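# Lower the bearing ring onto the upright journal's shoulder

## Task

Put the bearing ring around the vertical journal and push it fully down so it rests on the journal's shoulder, without letting the ring drop.

## Robot and tools

Robot: two arms, left_arm and right_arm, each with a two-finger gripper. In the scene frame the origin sits at table height halfway between the arms' nominal bases, +z points up, +x points out over the table, and left_arm is on the +y side (this has nothing to do with which side of an image it shows up on). Calibrated bases in the scene frame: left_arm at (-0.003, +0.368, +0.014) m with quat_wxyz (+1.000, 0, 0, +0.012); right_arm at (-0.034, -0.226, +0.006) m with quat_wxyz (+1.000, 0, 0, -0.023). For both, up is +z of the base frame.

Frames: every hand position, orientation, Hand target and wrist-camera pose is expressed in that arm's own base frame. Fixed cameras and the table use the scene frame. The gripper's fingers point along its own +z and open and close along its y. end_effector_position is the spot between the finger pads, a little under 1 cm behind the tips. Reported poses can be off by a few centimetres, more when the arm is stretched far.

Row format (shared by execute_actions and move): 16 plain numbers covering both arms, even if only one moves. Order: left_arm x, y, z, qw, qx, qy, qz, opening, then the same eight for right_arm. x, y, z are an absolute position in metres and the quaternion is an absolute orientation with w first, both in that arm's base frame. This makes each row a pose, not an offset. Opening runs from -1 (closed, 0 mm between pads) to +1 (fully open, about 87 mm). Intermediate values: +0.5 is about 69 mm, 0 about 43 mm, -0.5 about 18 mm.

execute_actions(actions, cameras): actions is a list of actions, and each action is a list of up to 15 rows. Each row lasts one control step of 1/30 s, and a short action keeps repeating its final row until all 15 steps are used. For each action, no target may be more than 0.6 m from that gripper's current position along any of the gripper's own axes; otherwise the action is rejected for both arms. If the first action fails that check against the latest reported state, or any action is malformed, the whole call is rejected. To get the state and images without moving, send an empty list. cameras lists the images you want back: omit it, use null or ["all"] for every camera, or [] for none. Valid names are cam_head_left, cam_head_right, cam_high, cam_left_wrist and cam_right_wrist, all 896x504. An unknown name invalidates the call.

move(target, speed, blend, opening_speed, blocking, cameras): drives each gripper in a straight line from its Hand target toward the pose in target. target is either one 16-number row or a list of up to 15 rows, and there is no 0.6 m check. speed is in m/s, from 0.002 to 2.9 with a default of 0.25. Rotation is capped at twice that value in rad/s. You can give one value overall or one per target. blend is in metres and rounds corners between listed targets; the default 0 stops at each one. opening_speed is the rate at which the commanded opening changes, in units per second on the -1..1 scale, and must be at least 0.2. blocking=false returns after about 0.5 s while the move keeps running; a new move then takes over from the current point. A move stops after 10 s at most. It does not avoid obstacles or the other arm. Faster paths lag, stray and hit harder. A target set beyond the contact point presses harder. Opening changes can pause every arm until the fingers settle. The result includes a "move:" line saying how the move ended (done, off_target, moving, held, fault, ...) and which limits applied. limits=paced means the commanded pose was clipped, and limits=held means steps were held back. done only means the arm came to rest within 10 mm and 2 degrees; it does not say whether anything is being touched.

wait(seconds): from 0 to 10 s, the arms keep their last command and any running move carries on. stop(): brings a running move to a halt, and it needs some distance to do so. zoom_image(camera, region): region is [x0, y0, x1, y1] in image pixels, at most 504x504, measured from the top-left corner of that camera's most recent image. finished_scene(scene): pass the number of the current scene. This ends the scene for good, so call it only after the ring is seated and stays there without the robot touching it.

Results: each arm's end_effector_position and end_effector_quat_wxyz; Hand target, the pose the arm is actually heading for, which can fall short of what you asked, so send the remainder next; Tool commands; grip_measured, on the same scale as the opening you command; Joint positions, with the gripper last on a 0..1 scale; Joint velocities, marked "within noise" when the arm is still; and joint torques, which include the arm's own weight and wrap around at ±28 N m on joints 1–3. Calls that ran actions also list step readings. Camera calibration lines show which camera poses have changed.

Control notes: each step, the commanded orientation is clipped to within 40 degrees of the measured one. To keep an orientation, repeat the same quaternion rather than copying back a drifted reading. For an arm that should hold still, send the pose from the last result before it stopped, together with the opening you want, on every call. Check the pose after each move, because small moves can fall short or veer off. To grip, command an opening about 0.04 below the grip_measured value at first contact. Closing quickly presses harder. Move around each arm's base, not near it, or the shoulder posture can flip.

Avoid: dropping the ring or releasing it while it is still moving, slamming, hard collisions, strong pushes, any forceful contact between the two arms (including one gripper closing on the other's fingers), and letting anything leave the table. A camera cable touching an object counts as contact by that arm. Loose objects may get an occasional push. Holding loads or keeping an arm stretched heats its motors: MOTOR HOT appears at 75 °C, an OVER-TEMPERATURE FAULT folds the arm at 90 °C, and at 100 °C the arm goes limp.

Each tool is called as a command line: name --argument value for each argument, lists and objects as JSON in quotes; but a table of rows of numbers goes row by row, as --pt "numbers of a row", without its own name.

## Session

execute_actions --actions '[]'

Scene clock: 0.00 s.
left_arm: end_effector_position=(+0.3779, -0.0093, +0.0504) grip_measured=+1.000 end_effector_quat_wxyz=(+0.574, +0.000, +0.817, +0.056) | right_arm: end_effector_position=(+0.3714, -0.0033, +0.0373) grip_measured=+1.000 end_effector_quat_wxyz=(+0.523, +0.034, +0.852, +0.019)
Joint positions: left_arm=[-0.123 1.536 0.357 0.829 -0.208 0.022 1] | right_arm=[-0.026 1.5 0.41 0.621 -0.021 0.067 1]
Joint velocities: within noise
Joint torques (N m): no reading
Motor temperatures (°C): left_arm=[28 32 41 43 25 26 24] | right_arm=[26 37 38 39 25 23 28]
Heat: left arm: 43 °C; right arm: 39 °C.
Hand target: left_arm +0.3801, -0.0096, +0.0544; +0.578, -0.001, +0.814, +0.056 | right_arm +0.3727, -0.0033, +0.0394; +0.524, +0.034, +0.851, +0.020
Tool commands: left_gripper/opening=+1.0 right_gripper/opening=+1.0

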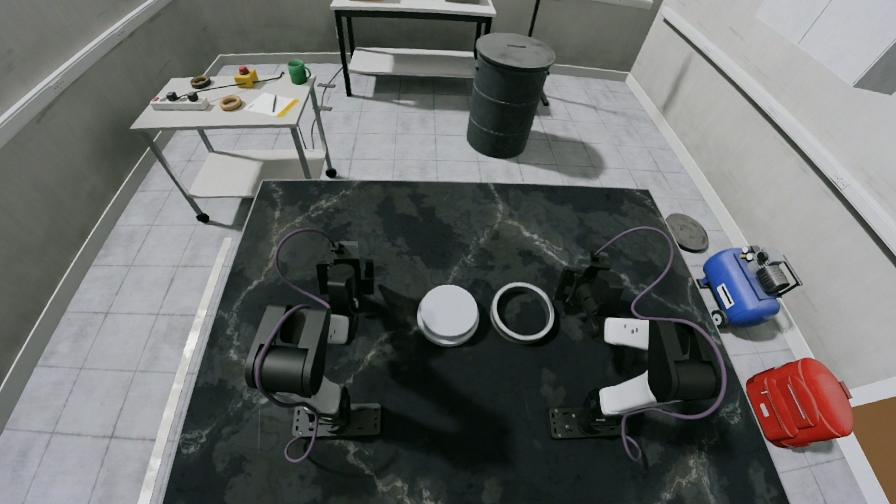

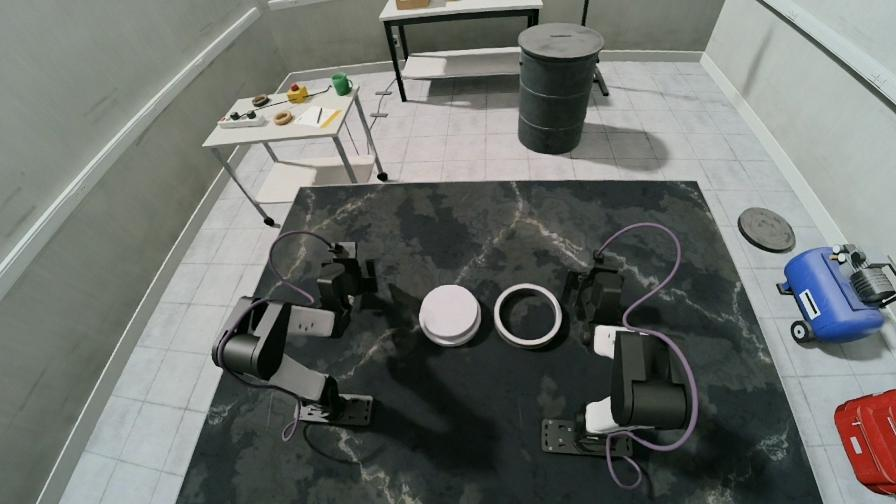

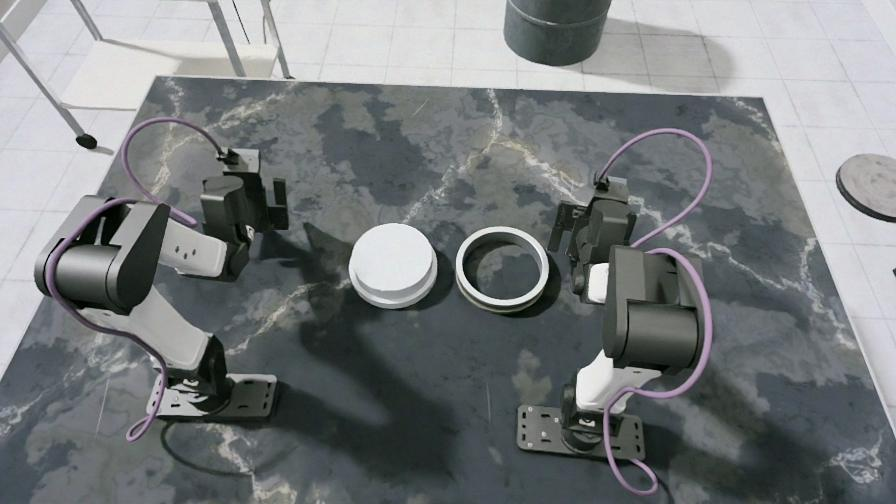

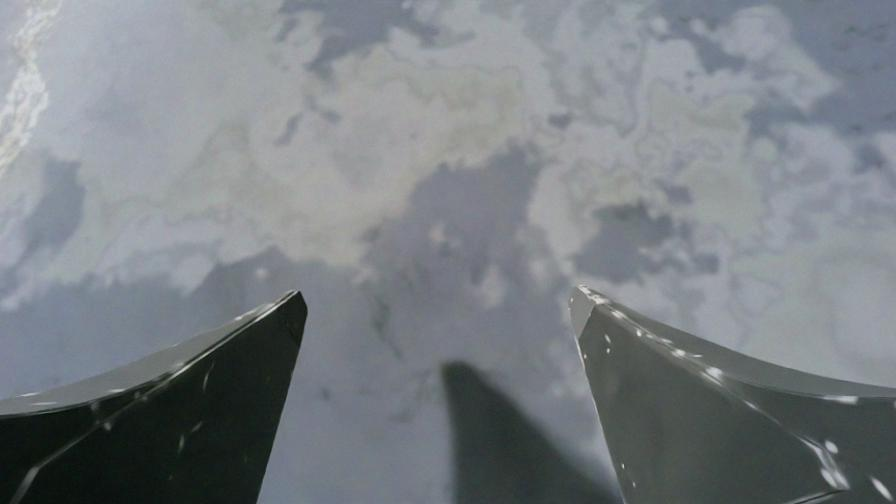

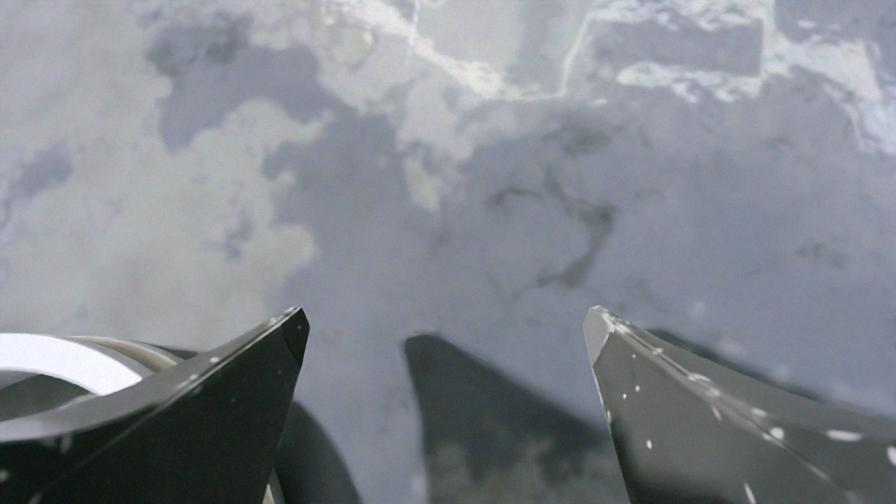

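zoom_image --camera "cam_high" --region '[330, 200, 570, 335]'

zoom_image --camera "cam_head_left" --region '[396, 260, 576, 361]'

zoom_image --camera "cam_head_right" --region '[396, 260, 576, 361]'

Scaled by 2.100 from the camera's 896x504 image, which has a finer 1280x720 frame.

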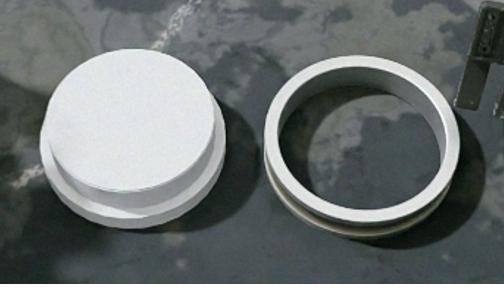

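Scaled by 2.800 from the camera's 896x504 image, which has a finer 1280x720 frame.

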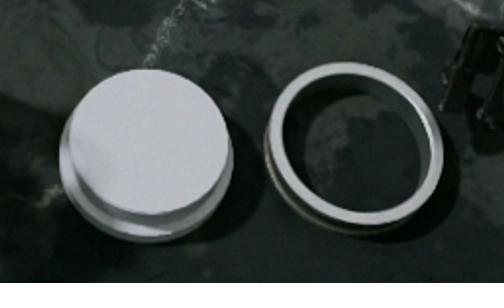

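Scaled by 2.800 from the camera's 896x504 image, which has a finer 1280x720 frame.

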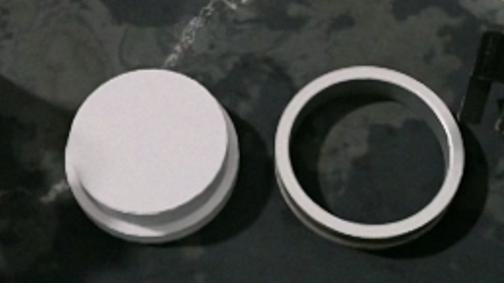

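move --pt "0.3779 -0.0093 0.0504 0.574 0 0.817 0.056 1 0.3714 -0.0033 0.14 0.523 0.0 0.852 0.0 1" --pt "0.3779 -0.0093 0.0504 0.574 0 0.817 0.056 1 0.27 0.16 0.17 0.523 0.0 0.852 0.0 1"

Scene clock: 43.13 s.
left_arm: end_effector_position=(+0.3775, -0.0093, +0.0498) grip_measured=+1.000 end_effector_quat_wxyz=(+0.572, +0.000, +0.818, +0.056) | right_arm: end_effector_position=(+0.2671, +0.1568, +0.1600) grip_measured=+1.000 end_effector_quat_wxyz=(+0.517, -0.011, +0.856, -0.004)
Joint positions: left_arm=[-0.123 1.536 0.357 0.826 -0.208 0.022 1] | right_arm=[0.874 1.081 0.757 -0.359 0.742 0.484 1]
Joint velocities: within noise
Joint torques (N m): left_arm=[0.06 -4.89 5.53 2.4 0 0.17] | right_arm=[0.7 -1.61 10.13 1.71 0.25 0.17]
Motor temperatures (°C): left_arm=[28 34 43 48 25 25 24] | right_arm=[26 39 40 41 24 23 27]
Heat: left arm: 48 °C; right arm: 41 °C.
Hand target: left_arm +0.3779, -0.0093, +0.0504; +0.574, +0.000, +0.817, +0.056 | right_arm +0.2699, +0.1599, +0.1699; +0.523, +0.000, +0.852, +0.000
Off the commanded pose: left_arm 0.001 m, 0 deg | right_arm 0.011 m, 2 deg.
move: off_target (right_arm)
camera_calibration:
cam_left_wrist: T_world_to_cam=[[0.0594159, -0.994479, -0.0864999, -0.0303345], [-0.948106, -0.0291058, -0.316619, 0.389543], [0.312353, 0.100823, -0.944601, 0.0674162], [0, 0, 0, 1]] pos_world=[0.350073, -0.0256261, 0.184394]
cam_right_wrist: T_world_to_cam=[[0.0148181, -0.999651, 0.0218891, 0.148867], [-0.97548, -0.0192605, -0.219243, 0.322098], [0.219588, -0.0181036, -0.975425, 0.238038], [0, 0, 0, 1]] pos_world=[0.259724, 0.159328, 0.299547]

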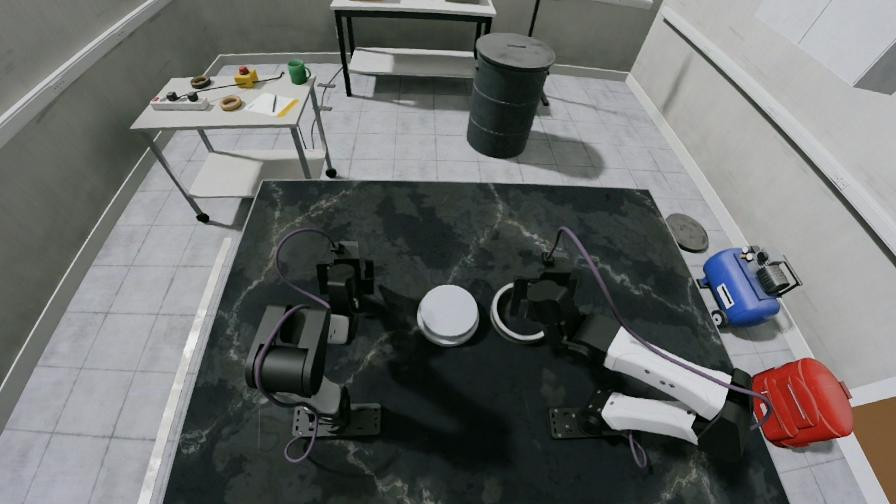

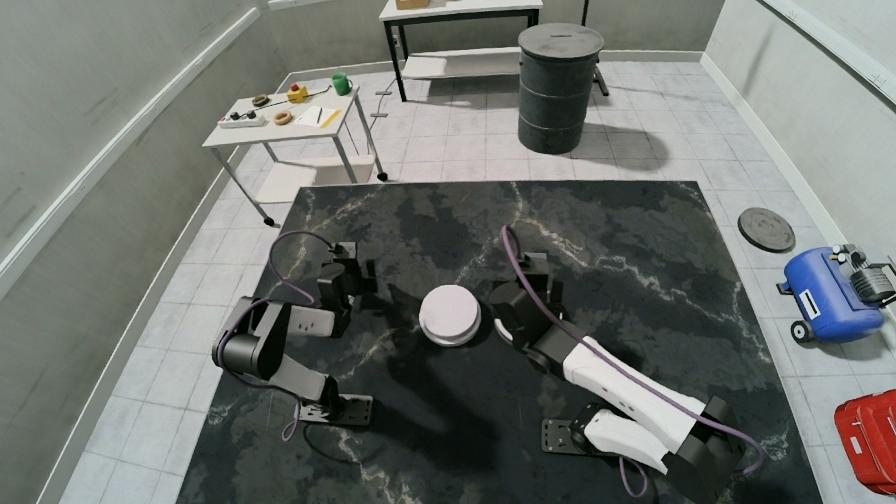

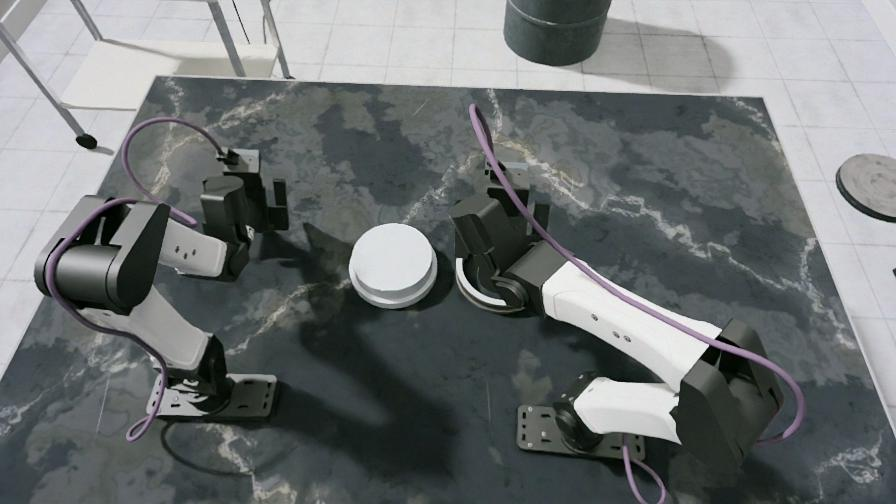

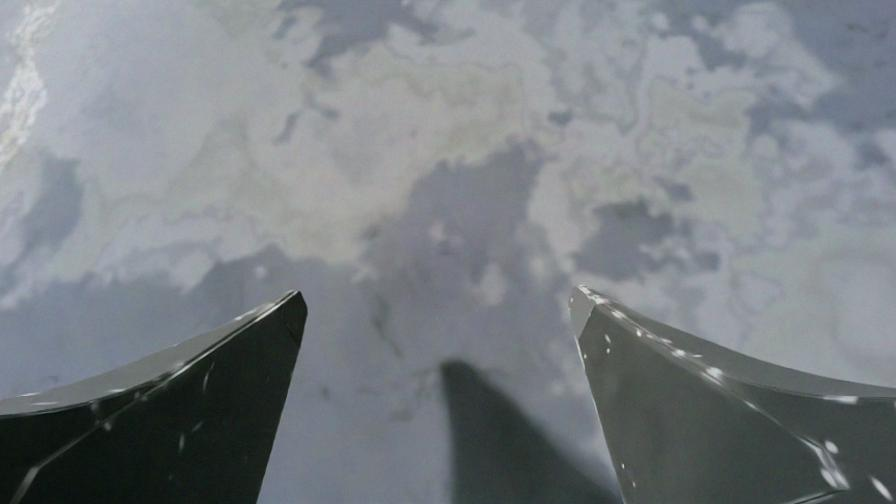

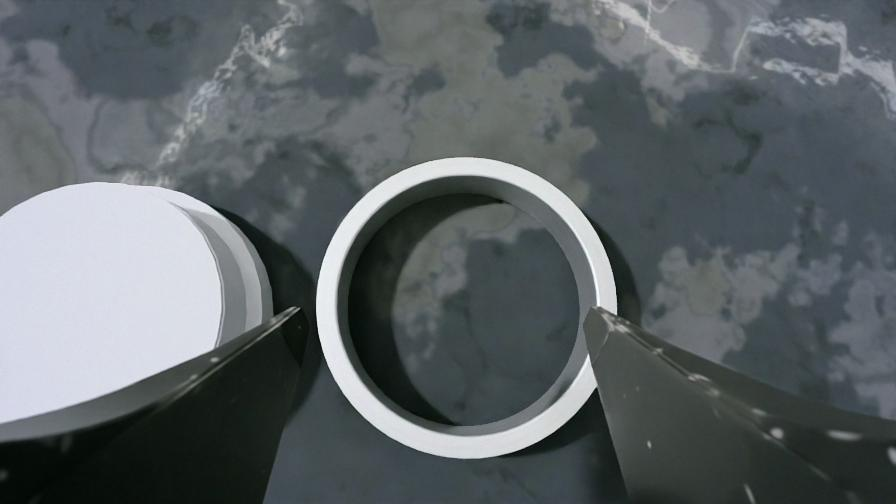

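zoom_image --camera "cam_right_wrist" --region '[0, 130, 480, 400]'

zoom_image --camera "cam_right_wrist" --region '[300, 140, 640, 480]'

Scaled by 1.050 from the camera's 896x504 image, which has a finer 1280x720 frame.

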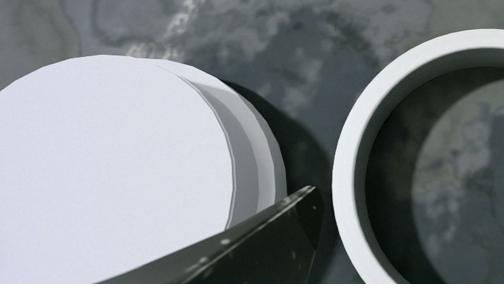

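Scaled by 1.482 from the camera's 896x504 image, which has a finer 1280x720 frame.

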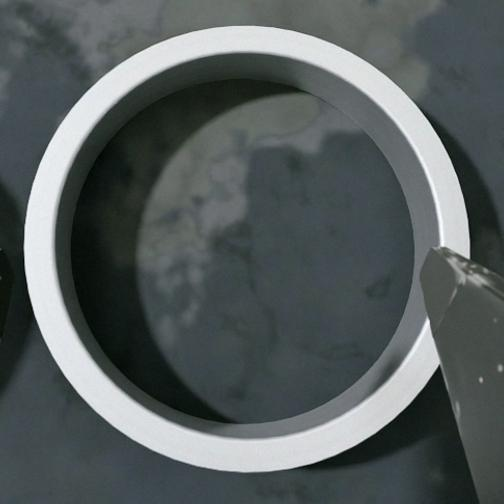

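zoom_image --camera "cam_high" --region '[440, 240, 560, 320]'

zoom_image --camera "cam_high" --region '[340, 220, 450, 310]'

Scaled by 4.200 from the camera's 896x504 image, which has a finer 1280x720 frame.

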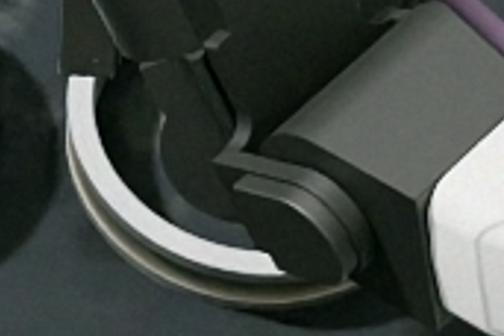

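Scaled by 4.582 from the camera's 896x504 image, which has a finer 1280x720 frame.

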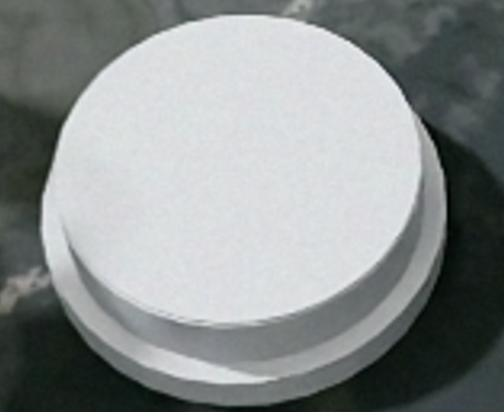

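move --target '[0.3779,-0.0093,0.0504,0.574,0,0.817,0.056,1,0.21,0.24,0.19,0.523,0.0,0.852,0.0,1]' --cameras '["cam_right_wrist"]'

Scene clock: 91.33 s.
left_arm: end_effector_position=(+0.3775, -0.0093, +0.0498) grip_measured=+1.000 end_effector_quat_wxyz=(+0.572, +0.000, +0.818, +0.056) | right_arm: end_effector_position=(+0.2077, +0.2361, +0.1817) grip_measured=+1.000 end_effector_quat_wxyz=(+0.517, -0.011, +0.856, -0.004)
Joint positions: left_arm=[-0.123 1.536 0.357 0.826 -0.208 0.022 1] | right_arm=[1.276 1.336 1.075 -0.799 1.008 0.964 1]
Joint velocities: within noise
Joint torques (N m): left_arm=[0.05 -4.89 5.57 2.4 0 0.17] | right_arm=[0.38 -2.84 9.5 1.17 0.53 0.15]
Motor temperatures (°C): left_arm=[27 34 42 49 25 25 24] | right_arm=[26 37 45 39 25 23 26]
Heat: left arm: 49 °C; right arm: 45 °C.
Hand target: left_arm +0.3779, -0.0093, +0.0504; +0.574, +0.000, +0.817, +0.056 | right_arm +0.2100, +0.2398, +0.1899; +0.523, +0.000, +0.852, +0.000
Off the commanded pose: left_arm 0.001 m, 0 deg | right_arm 0.009 m, 2 deg.
move: done
camera_calibration:
cam_right_wrist: T_world_to_cam=[[0.0151864, -0.999609, 0.023497, 0.228242], [-0.975587, -0.0199624, -0.218704, 0.27046], [0.219087, -0.0196021, -0.975508, 0.274173], [0, 0, 0, 1]] pos_world=[0.200323, 0.238926, 0.321246]
Images, in order (width x height): cam_right_wrist 896x504.

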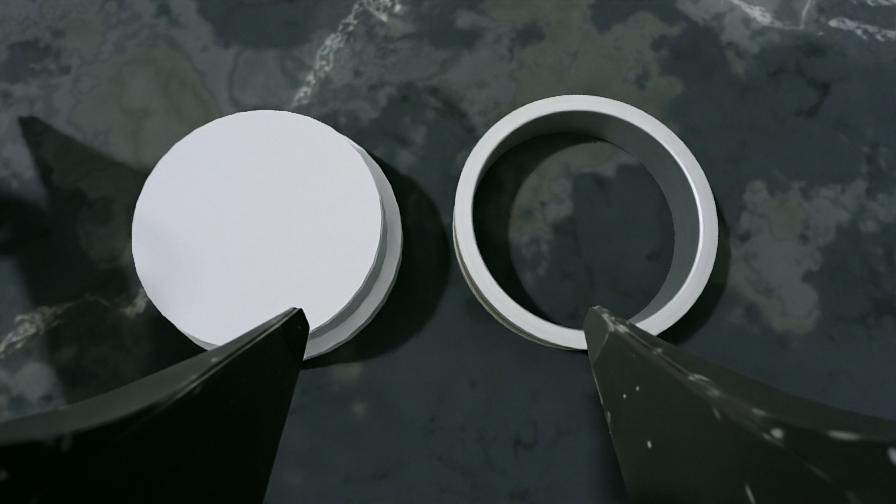

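move --pt "0.3779 -0.0093 0.15 0.574 0 0.817 0.0 1 0.30 0.0 0.17 0.523 0.0 0.852 0.0 1" --pt "0.21 -0.36 0.19 0.523 0 0.852 0.0 1 0.30 -0.02 0.17 0.523 0.0 0.852 0.0 1" --cameras '["cam_left_wrist","cam_high"]'

Scene clock: 108.03 s.
left_arm: end_effector_position=(+0.2058, -0.3560, +0.1857) grip_measured=+1.000 end_effector_quat_wxyz=(+0.515, +0.013, +0.857, +0.003) | right_arm: end_effector_position=(+0.2991, -0.0205, +0.1742) grip_measured=+1.000 end_effector_quat_wxyz=(+0.524, +0.006, +0.851, -0.002)
Joint positions: left_arm=[-1.376 1.814 1.591 -0.981 -1.044 -1.132 1] | right_arm=[-0.117 0.842 0.655 -0.281 -0.094 -0.045 1]
Joint velocities: within noise
Joint torques (N m): left_arm=[0.27 -7.62 9.54 1.02 -0.62 -0.09] | right_arm=[-0.32 -0.51 6.56 2.31 -0.19 -0.09]
Motor temperatures (°C): left_arm=[27 34 42 49 25 25 24] | right_arm=[26 37 47 39 25 23 26]
Heat: left arm: 49 °C; right arm: 47 °C.
Hand target: left_arm +0.2099, -0.3599, +0.1900; +0.523, +0.000, +0.852, -0.001 | right_arm +0.2998, -0.0200, +0.1699; +0.523, +0.000, +0.852, +0.000
Off the commanded pose: left_arm 0.007 m, 2 deg | right_arm 0.004 m, 1 deg.
move: done
camera_calibration:
cam_left_wrist: T_world_to_cam=[[-0.0244548, -0.999622, -0.0125856, -0.351446], [-0.983089, 0.026332, -0.181224, 0.261361], [0.181486, 0.00794098, -0.983361, 0.28539], [0, 0, 0, 1]] pos_world=[0.196553, -0.360462, 0.323584]
Images, in order (width x height): cam_high 896x504, cam_left_wrist 896x504.

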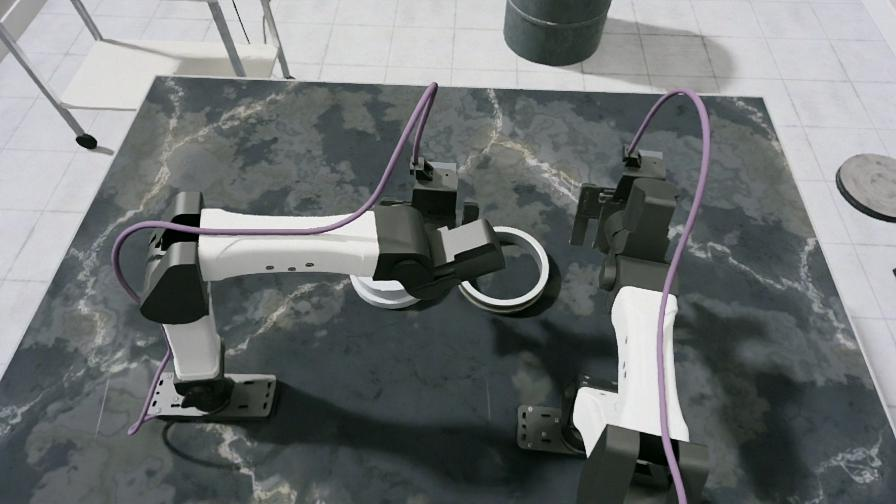

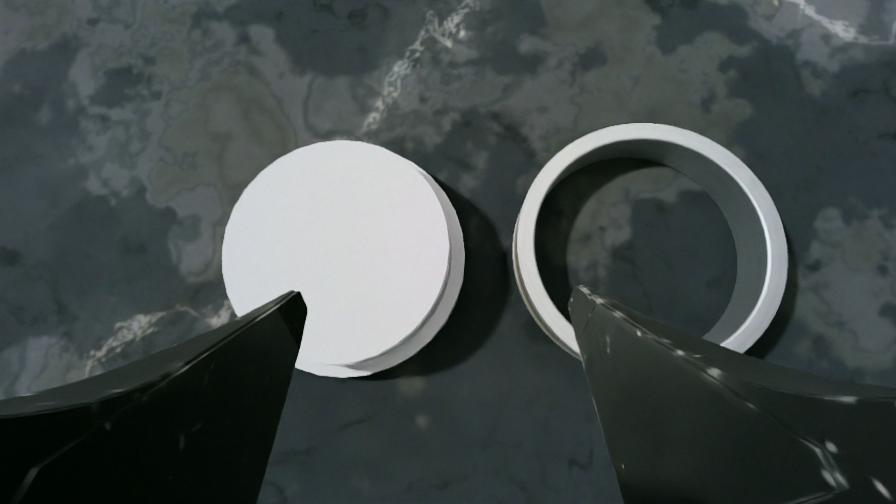

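move --pt "0.28 -0.42 0.14 0.2955 0.1771 0.9371 -0.0558 0.0 0.2625 0.0588 0.14 0.2972 0.1443 0.9427 -0.0455 0.0" --pt "0.28 -0.42 0.09 0.2955 0.1771 0.9371 -0.0558 0.0 0.2625 0.0588 0.09 0.2972 0.1443 0.9427 -0.0455 0.0"

Scene clock: 126.70 s.
left_arm: end_effector_position=(+0.2785, -0.4167, +0.1410) grip_measured=+0.000 end_effector_quat_wxyz=(+0.297, +0.171, +0.938, -0.056) | right_arm: end_effector_position=(+0.2704, +0.0568, +0.1380) grip_measured=+0.000 end_effector_quat_wxyz=(+0.330, +0.099, +0.939, -0.028)
Joint positions: left_arm=[-1.068 2.144 2.056 -0.987 -0.381 -0.609 0.5] | right_arm=[0.348 1.153 0.942 -0.758 0.325 0.456 0.5]
Joint velocities: within noise
Joint torques (N m): left_arm=[0.09 -10.48 9.83 1.36 -0.1 0.29] | right_arm=[-0.06 -2.95 6.97 1.61 0.13 0.02]
Motor temperatures (°C): left_arm=[27 36 45 45 25 25 24] | right_arm=[26 36 46 41 24 23 26]
Heat: left arm: 45 °C; right arm: 46 °C.
Hand target: left_arm +0.2800, -0.4199, +0.1399; +0.296, +0.177, +0.937, -0.056 | right_arm +0.2700, +0.0556, +0.1387; +0.331, +0.100, +0.938, -0.028
Off the commanded pose: left_arm 0.051 m, 1 deg | right_arm 0.049 m, 7 deg.
move: held (right_arm; a check stopped the path), off_target (left_arm; braked when a check withheld steps of right_arm); path passed 1 of 2 targets; limits=held
pose unreachable (right arm): on one or more control steps of this call, first in action 0 (counted from 0), this arm could not follow its commanded pose, so it was not sent that pose on those steps. It may still have moved: this result reports where it is.
cause: moving toward the commanded pose would bring a part of the arm too close to another arm (this arm's wrist (the part past joint 4) and the left arm's wrist (the part past joint 4), along the way the arms are being sent, or toward where that arm still pushes).
camera_calibration:
cam_left_wrist: T_world_to_cam=[[-0.356096, -0.93438, 0.0113981, -0.294746], [-0.895567, 0.344736, 0.281276, 0.369495], [-0.266748, 0.0899535, -0.959559, 0.384383], [0, 0, 0, 1]] pos_world=[0.328483, -0.43736, 0.268268]
cam_right_wrist: T_world_to_cam=[[-0.201792, -0.979393, -0.00833524, 0.110917], [-0.961841, 0.196555, 0.190337, 0.246033], [-0.184777, 0.0464257, -0.981683, 0.320525], [0, 0, 0, 1]] pos_world=[0.318252, 0.0453919, 0.26875]

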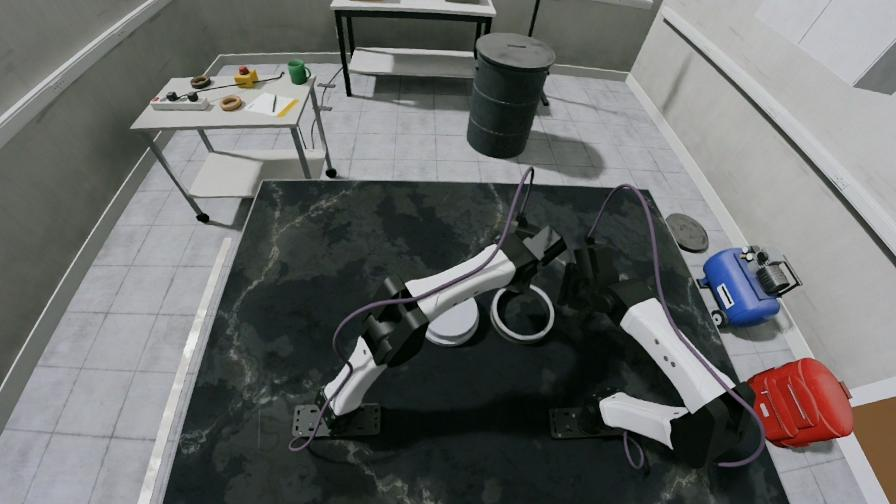

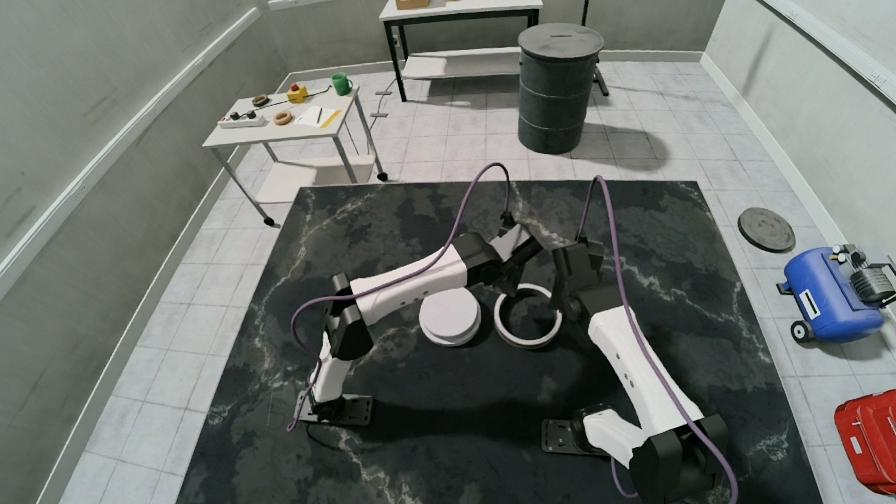

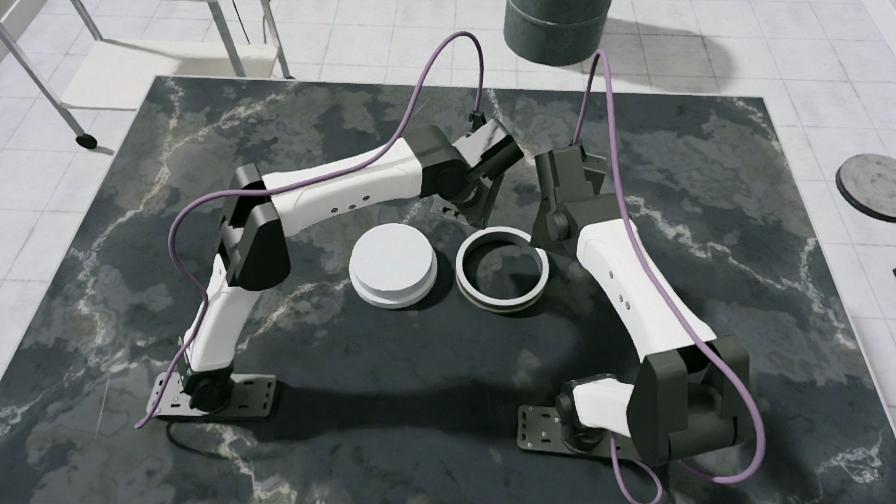

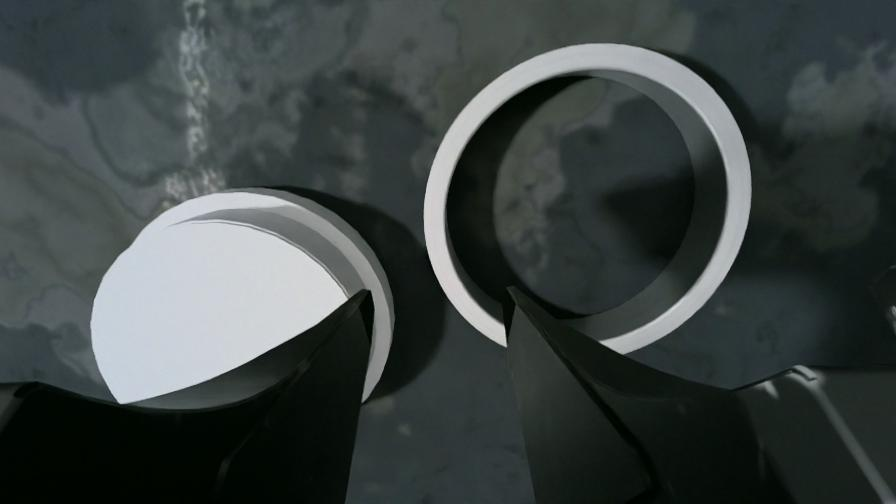

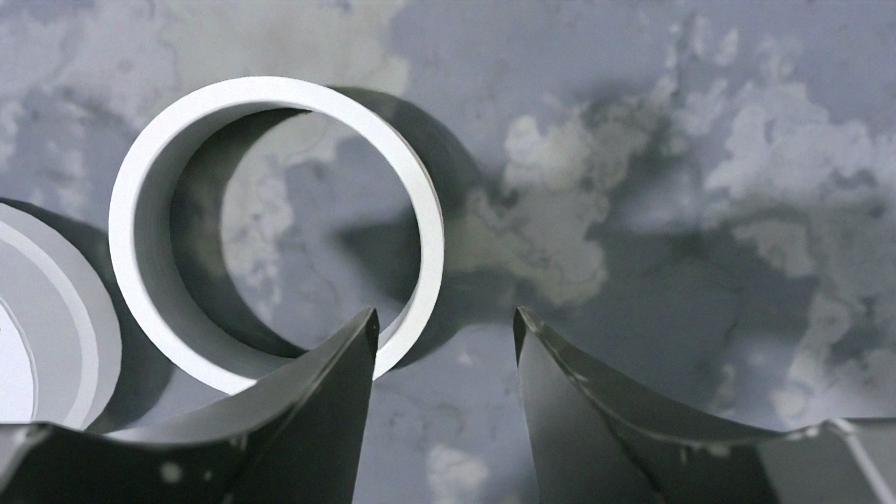

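move --pt "0.2675 -0.41 0.13 0.2992 0.0947 0.9490 -0.0299 0.0 0.3058 0.04 0.13 0.2989 -0.1046 0.9479 0.033 0.0" --pt "0.2675 -0.4198 0.08 0.2992 0.0947 0.9490 -0.0299 0.0 0.3058 0.0572 0.08 0.2989 -0.1046 0.9479 0.033 0.0"

Scene clock: 140.63 s.
left_arm: end_effector_position=(+0.2670, -0.4174, +0.0818) grip_measured=+0.000 end_effector_quat_wxyz=(+0.294, +0.100, +0.950, -0.029) | right_arm: end_effector_position=(+0.3061, +0.0551, +0.0841) grip_measured=+0.000 end_effector_quat_wxyz=(+0.300, -0.108, +0.947, +0.029)
Joint positions: left_arm=[-1.104 2.184 1.9 -0.885 -0.458 -0.799 0.5] | right_arm=[0.172 1.326 0.856 -0.489 -0.022 -0.048 0.5]
Joint velocities: within noise
Joint torques (N m): left_arm=[-0.38 -12.03 6.93 1.38 -0.34 0.02] | right_arm=[0.57 -3.23 6.08 1.86 -0.08 0.14]
Motor temperatures (°C): left_arm=[27 38 47 44 25 24 24] | right_arm=[26 36 45 40 24 23 25]
Heat: left arm: 47 °C; right arm: 45 °C.
Hand target: left_arm +0.2675, -0.4198, +0.0801; +0.299, +0.095, +0.949, -0.030 | right_arm +0.3057, +0.0572, +0.0800; +0.299, -0.105, +0.948, +0.033
Off the commanded pose: left_arm 0.003 m, 1 deg | right_arm 0.005 m, 1 deg.
move: done
camera_calibration:
cam_left_wrist: T_world_to_cam=[[-0.208642, -0.977983, 0.00416453, -0.355751], [-0.933901, 0.200498, 0.296024, 0.324976], [-0.290342, 0.0578737, -0.955171, 0.317223], [0, 0, 0, 1]] pos_world=[0.321374, -0.431435, 0.208283]
cam_right_wrist: T_world_to_cam=[[0.224861, -0.974297, 0.0134992, -0.0166816], [-0.94408, -0.214417, 0.250475, 0.303154], [-0.241143, -0.0690663, -0.968029, 0.296742], [0, 0, 0, 1]] pos_world=[0.36151, 0.0692434, 0.211548]

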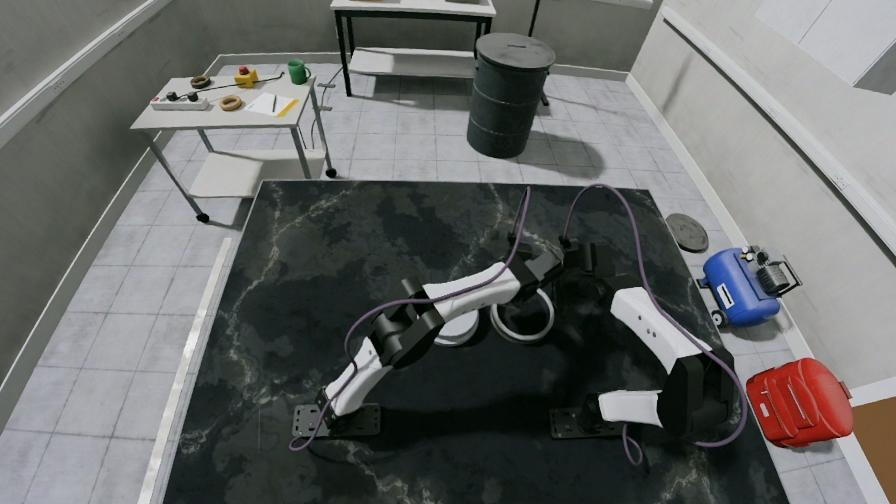

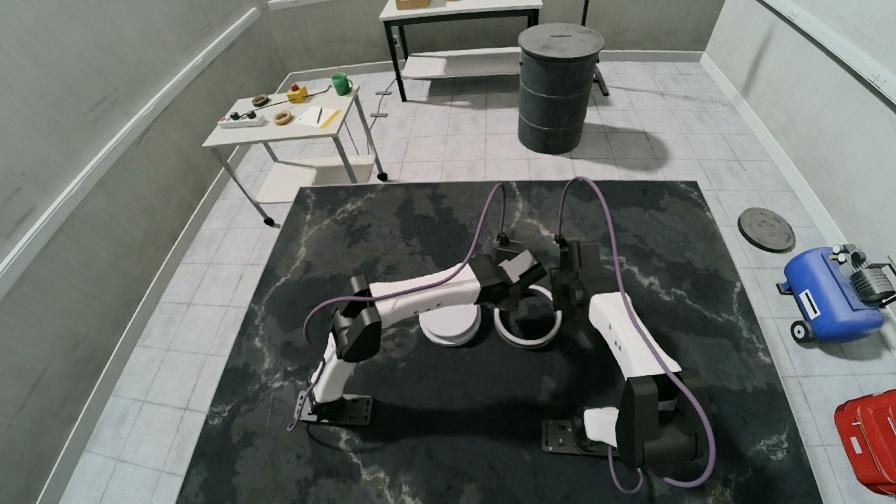

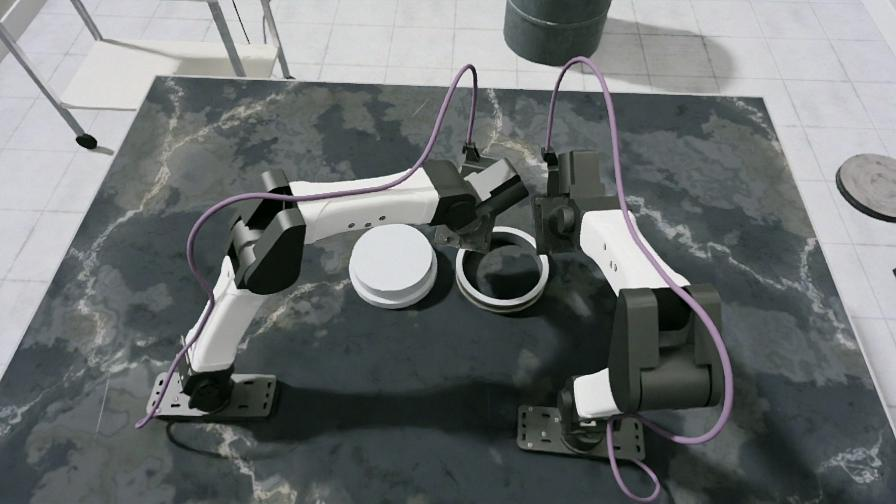

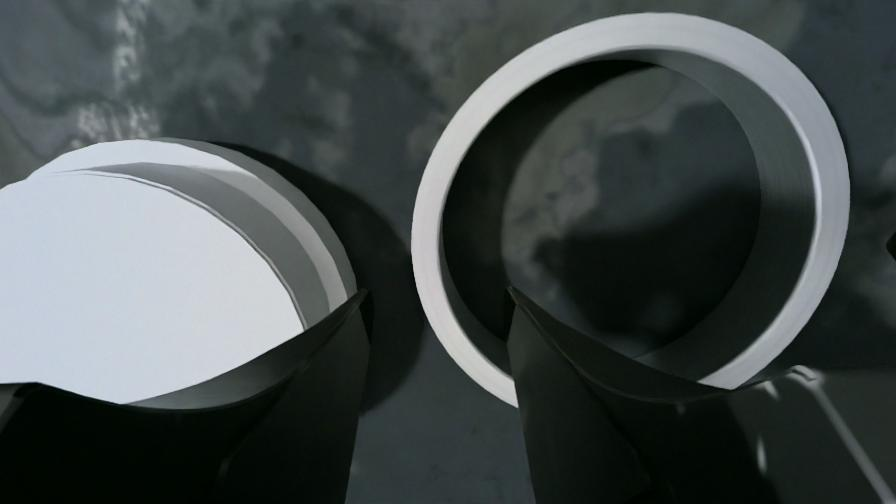

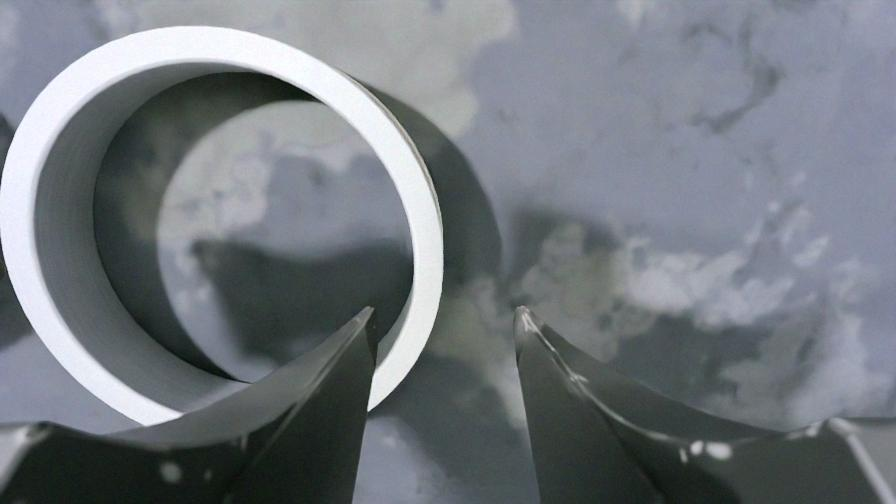

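move --target '[0.2675,-0.4130,0.035,0.2992,0.0947,0.9490,-0.0299,0.0,0.3095,0.0655,0.038,0.2989,-0.1046,0.9479,0.033,0.0]' --speed 0.1

Scene clock: 159.10 s.
left_arm: end_effector_position=(+0.2654, -0.4139, +0.0390) grip_measured=+0.000 end_effector_quat_wxyz=(+0.296, +0.099, +0.949, -0.032) | right_arm: end_effector_position=(+0.3111, +0.0658, +0.0440) grip_measured=+0.000 end_effector_quat_wxyz=(+0.302, -0.110, +0.946, +0.037)
Joint positions: left_arm=[-1.104 2.184 1.726 -0.703 -0.459 -0.799 0.5] | right_arm=[0.2 1.407 0.748 -0.294 -0.021 -0.024 0.5]
Joint velocities: within noise
Joint torques (N m): left_arm=[0.21 -11.84 6.26 1.4 -0.31 0.1] | right_arm=[0.75 -3.37 5.42 1.87 0.07 0.14]
Motor temperatures (°C): left_arm=[27 43 45 44 25 24 23] | right_arm=[26 37 44 40 24 23 25]
Heat: left arm: 45 °C; right arm: 44 °C.
Hand target: left_arm +0.2675, -0.4129, +0.0351; +0.299, +0.095, +0.949, -0.030 | right_arm +0.3093, +0.0654, +0.0381; +0.299, -0.105, +0.948, +0.033
Off the commanded pose: left_arm 0.005 m, 1 deg | right_arm 0.006 m, 1 deg.
move: done
camera_calibration:
cam_left_wrist: T_world_to_cam=[[-0.208308, -0.978012, 0.00999647, -0.352831], [-0.935233, 0.202167, 0.290632, 0.336667], [-0.286263, 0.0511918, -0.956783, 0.271847], [0, 0, 0, 1]] pos_world=[0.319185, -0.427052, 0.165779]
cam_right_wrist: T_world_to_cam=[[0.23234, -0.972634, 0.00111338, -0.00865045], [-0.943084, -0.225001, 0.244883, 0.320931], [-0.237931, -0.0579462, -0.969552, 0.258199], [0, 0, 0, 1]] pos_world=[0.366108, 0.0787577, 0.171756]

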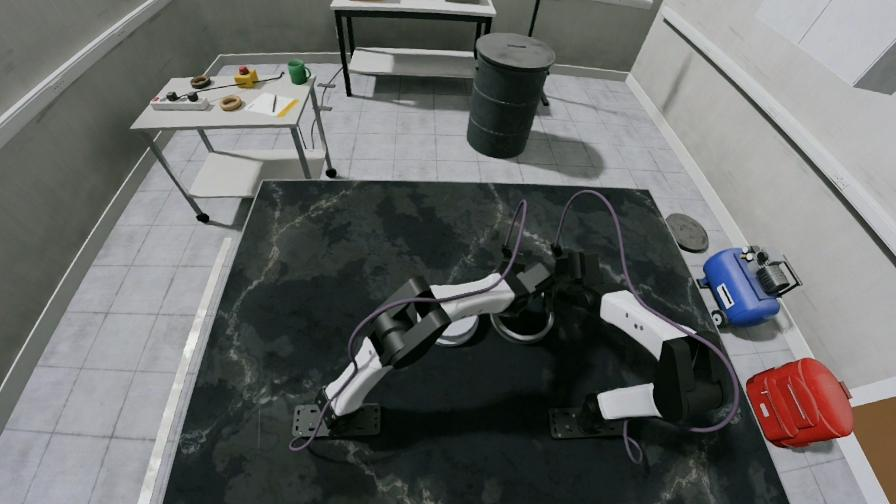

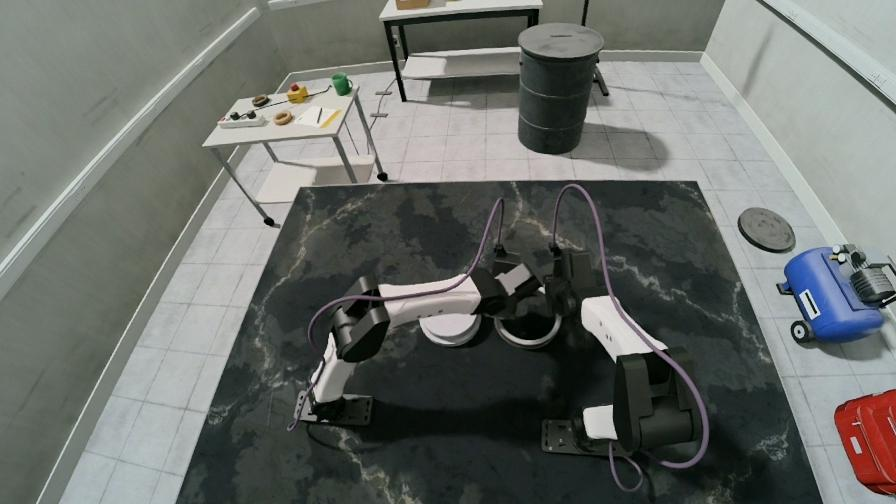

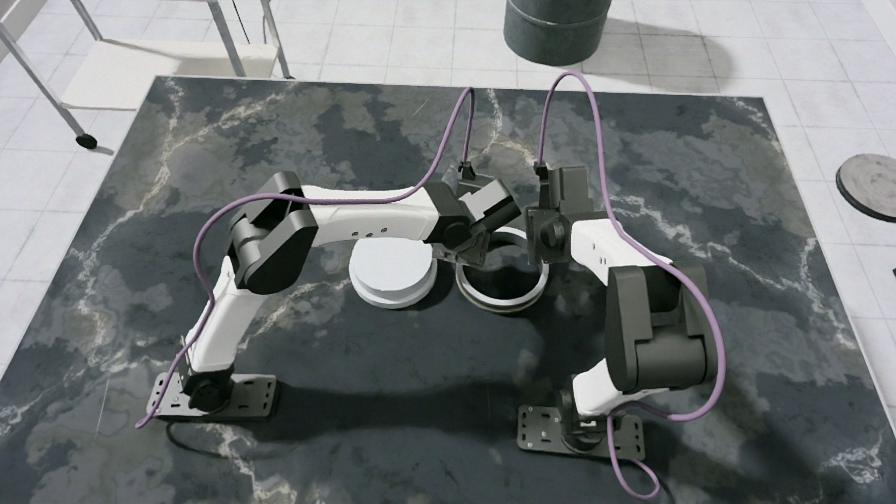

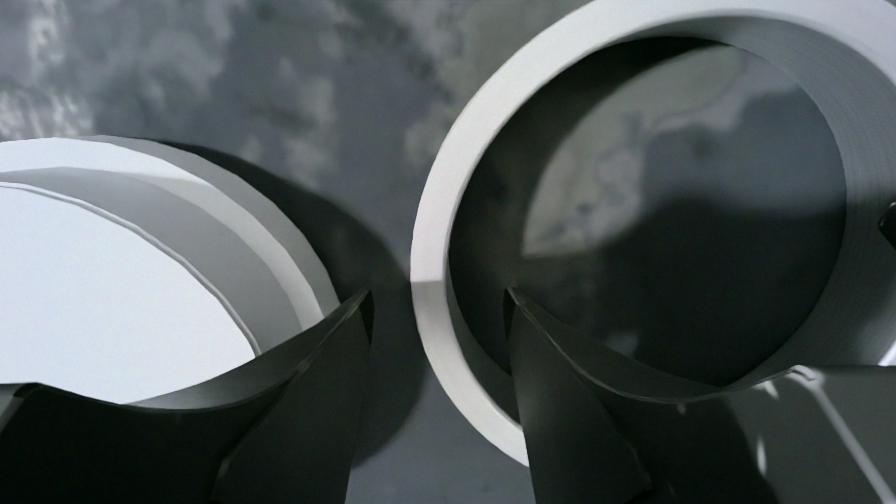

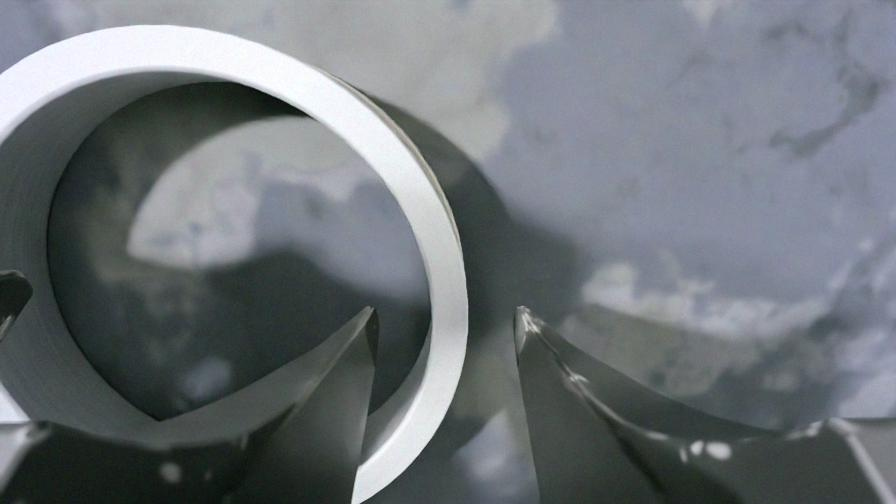

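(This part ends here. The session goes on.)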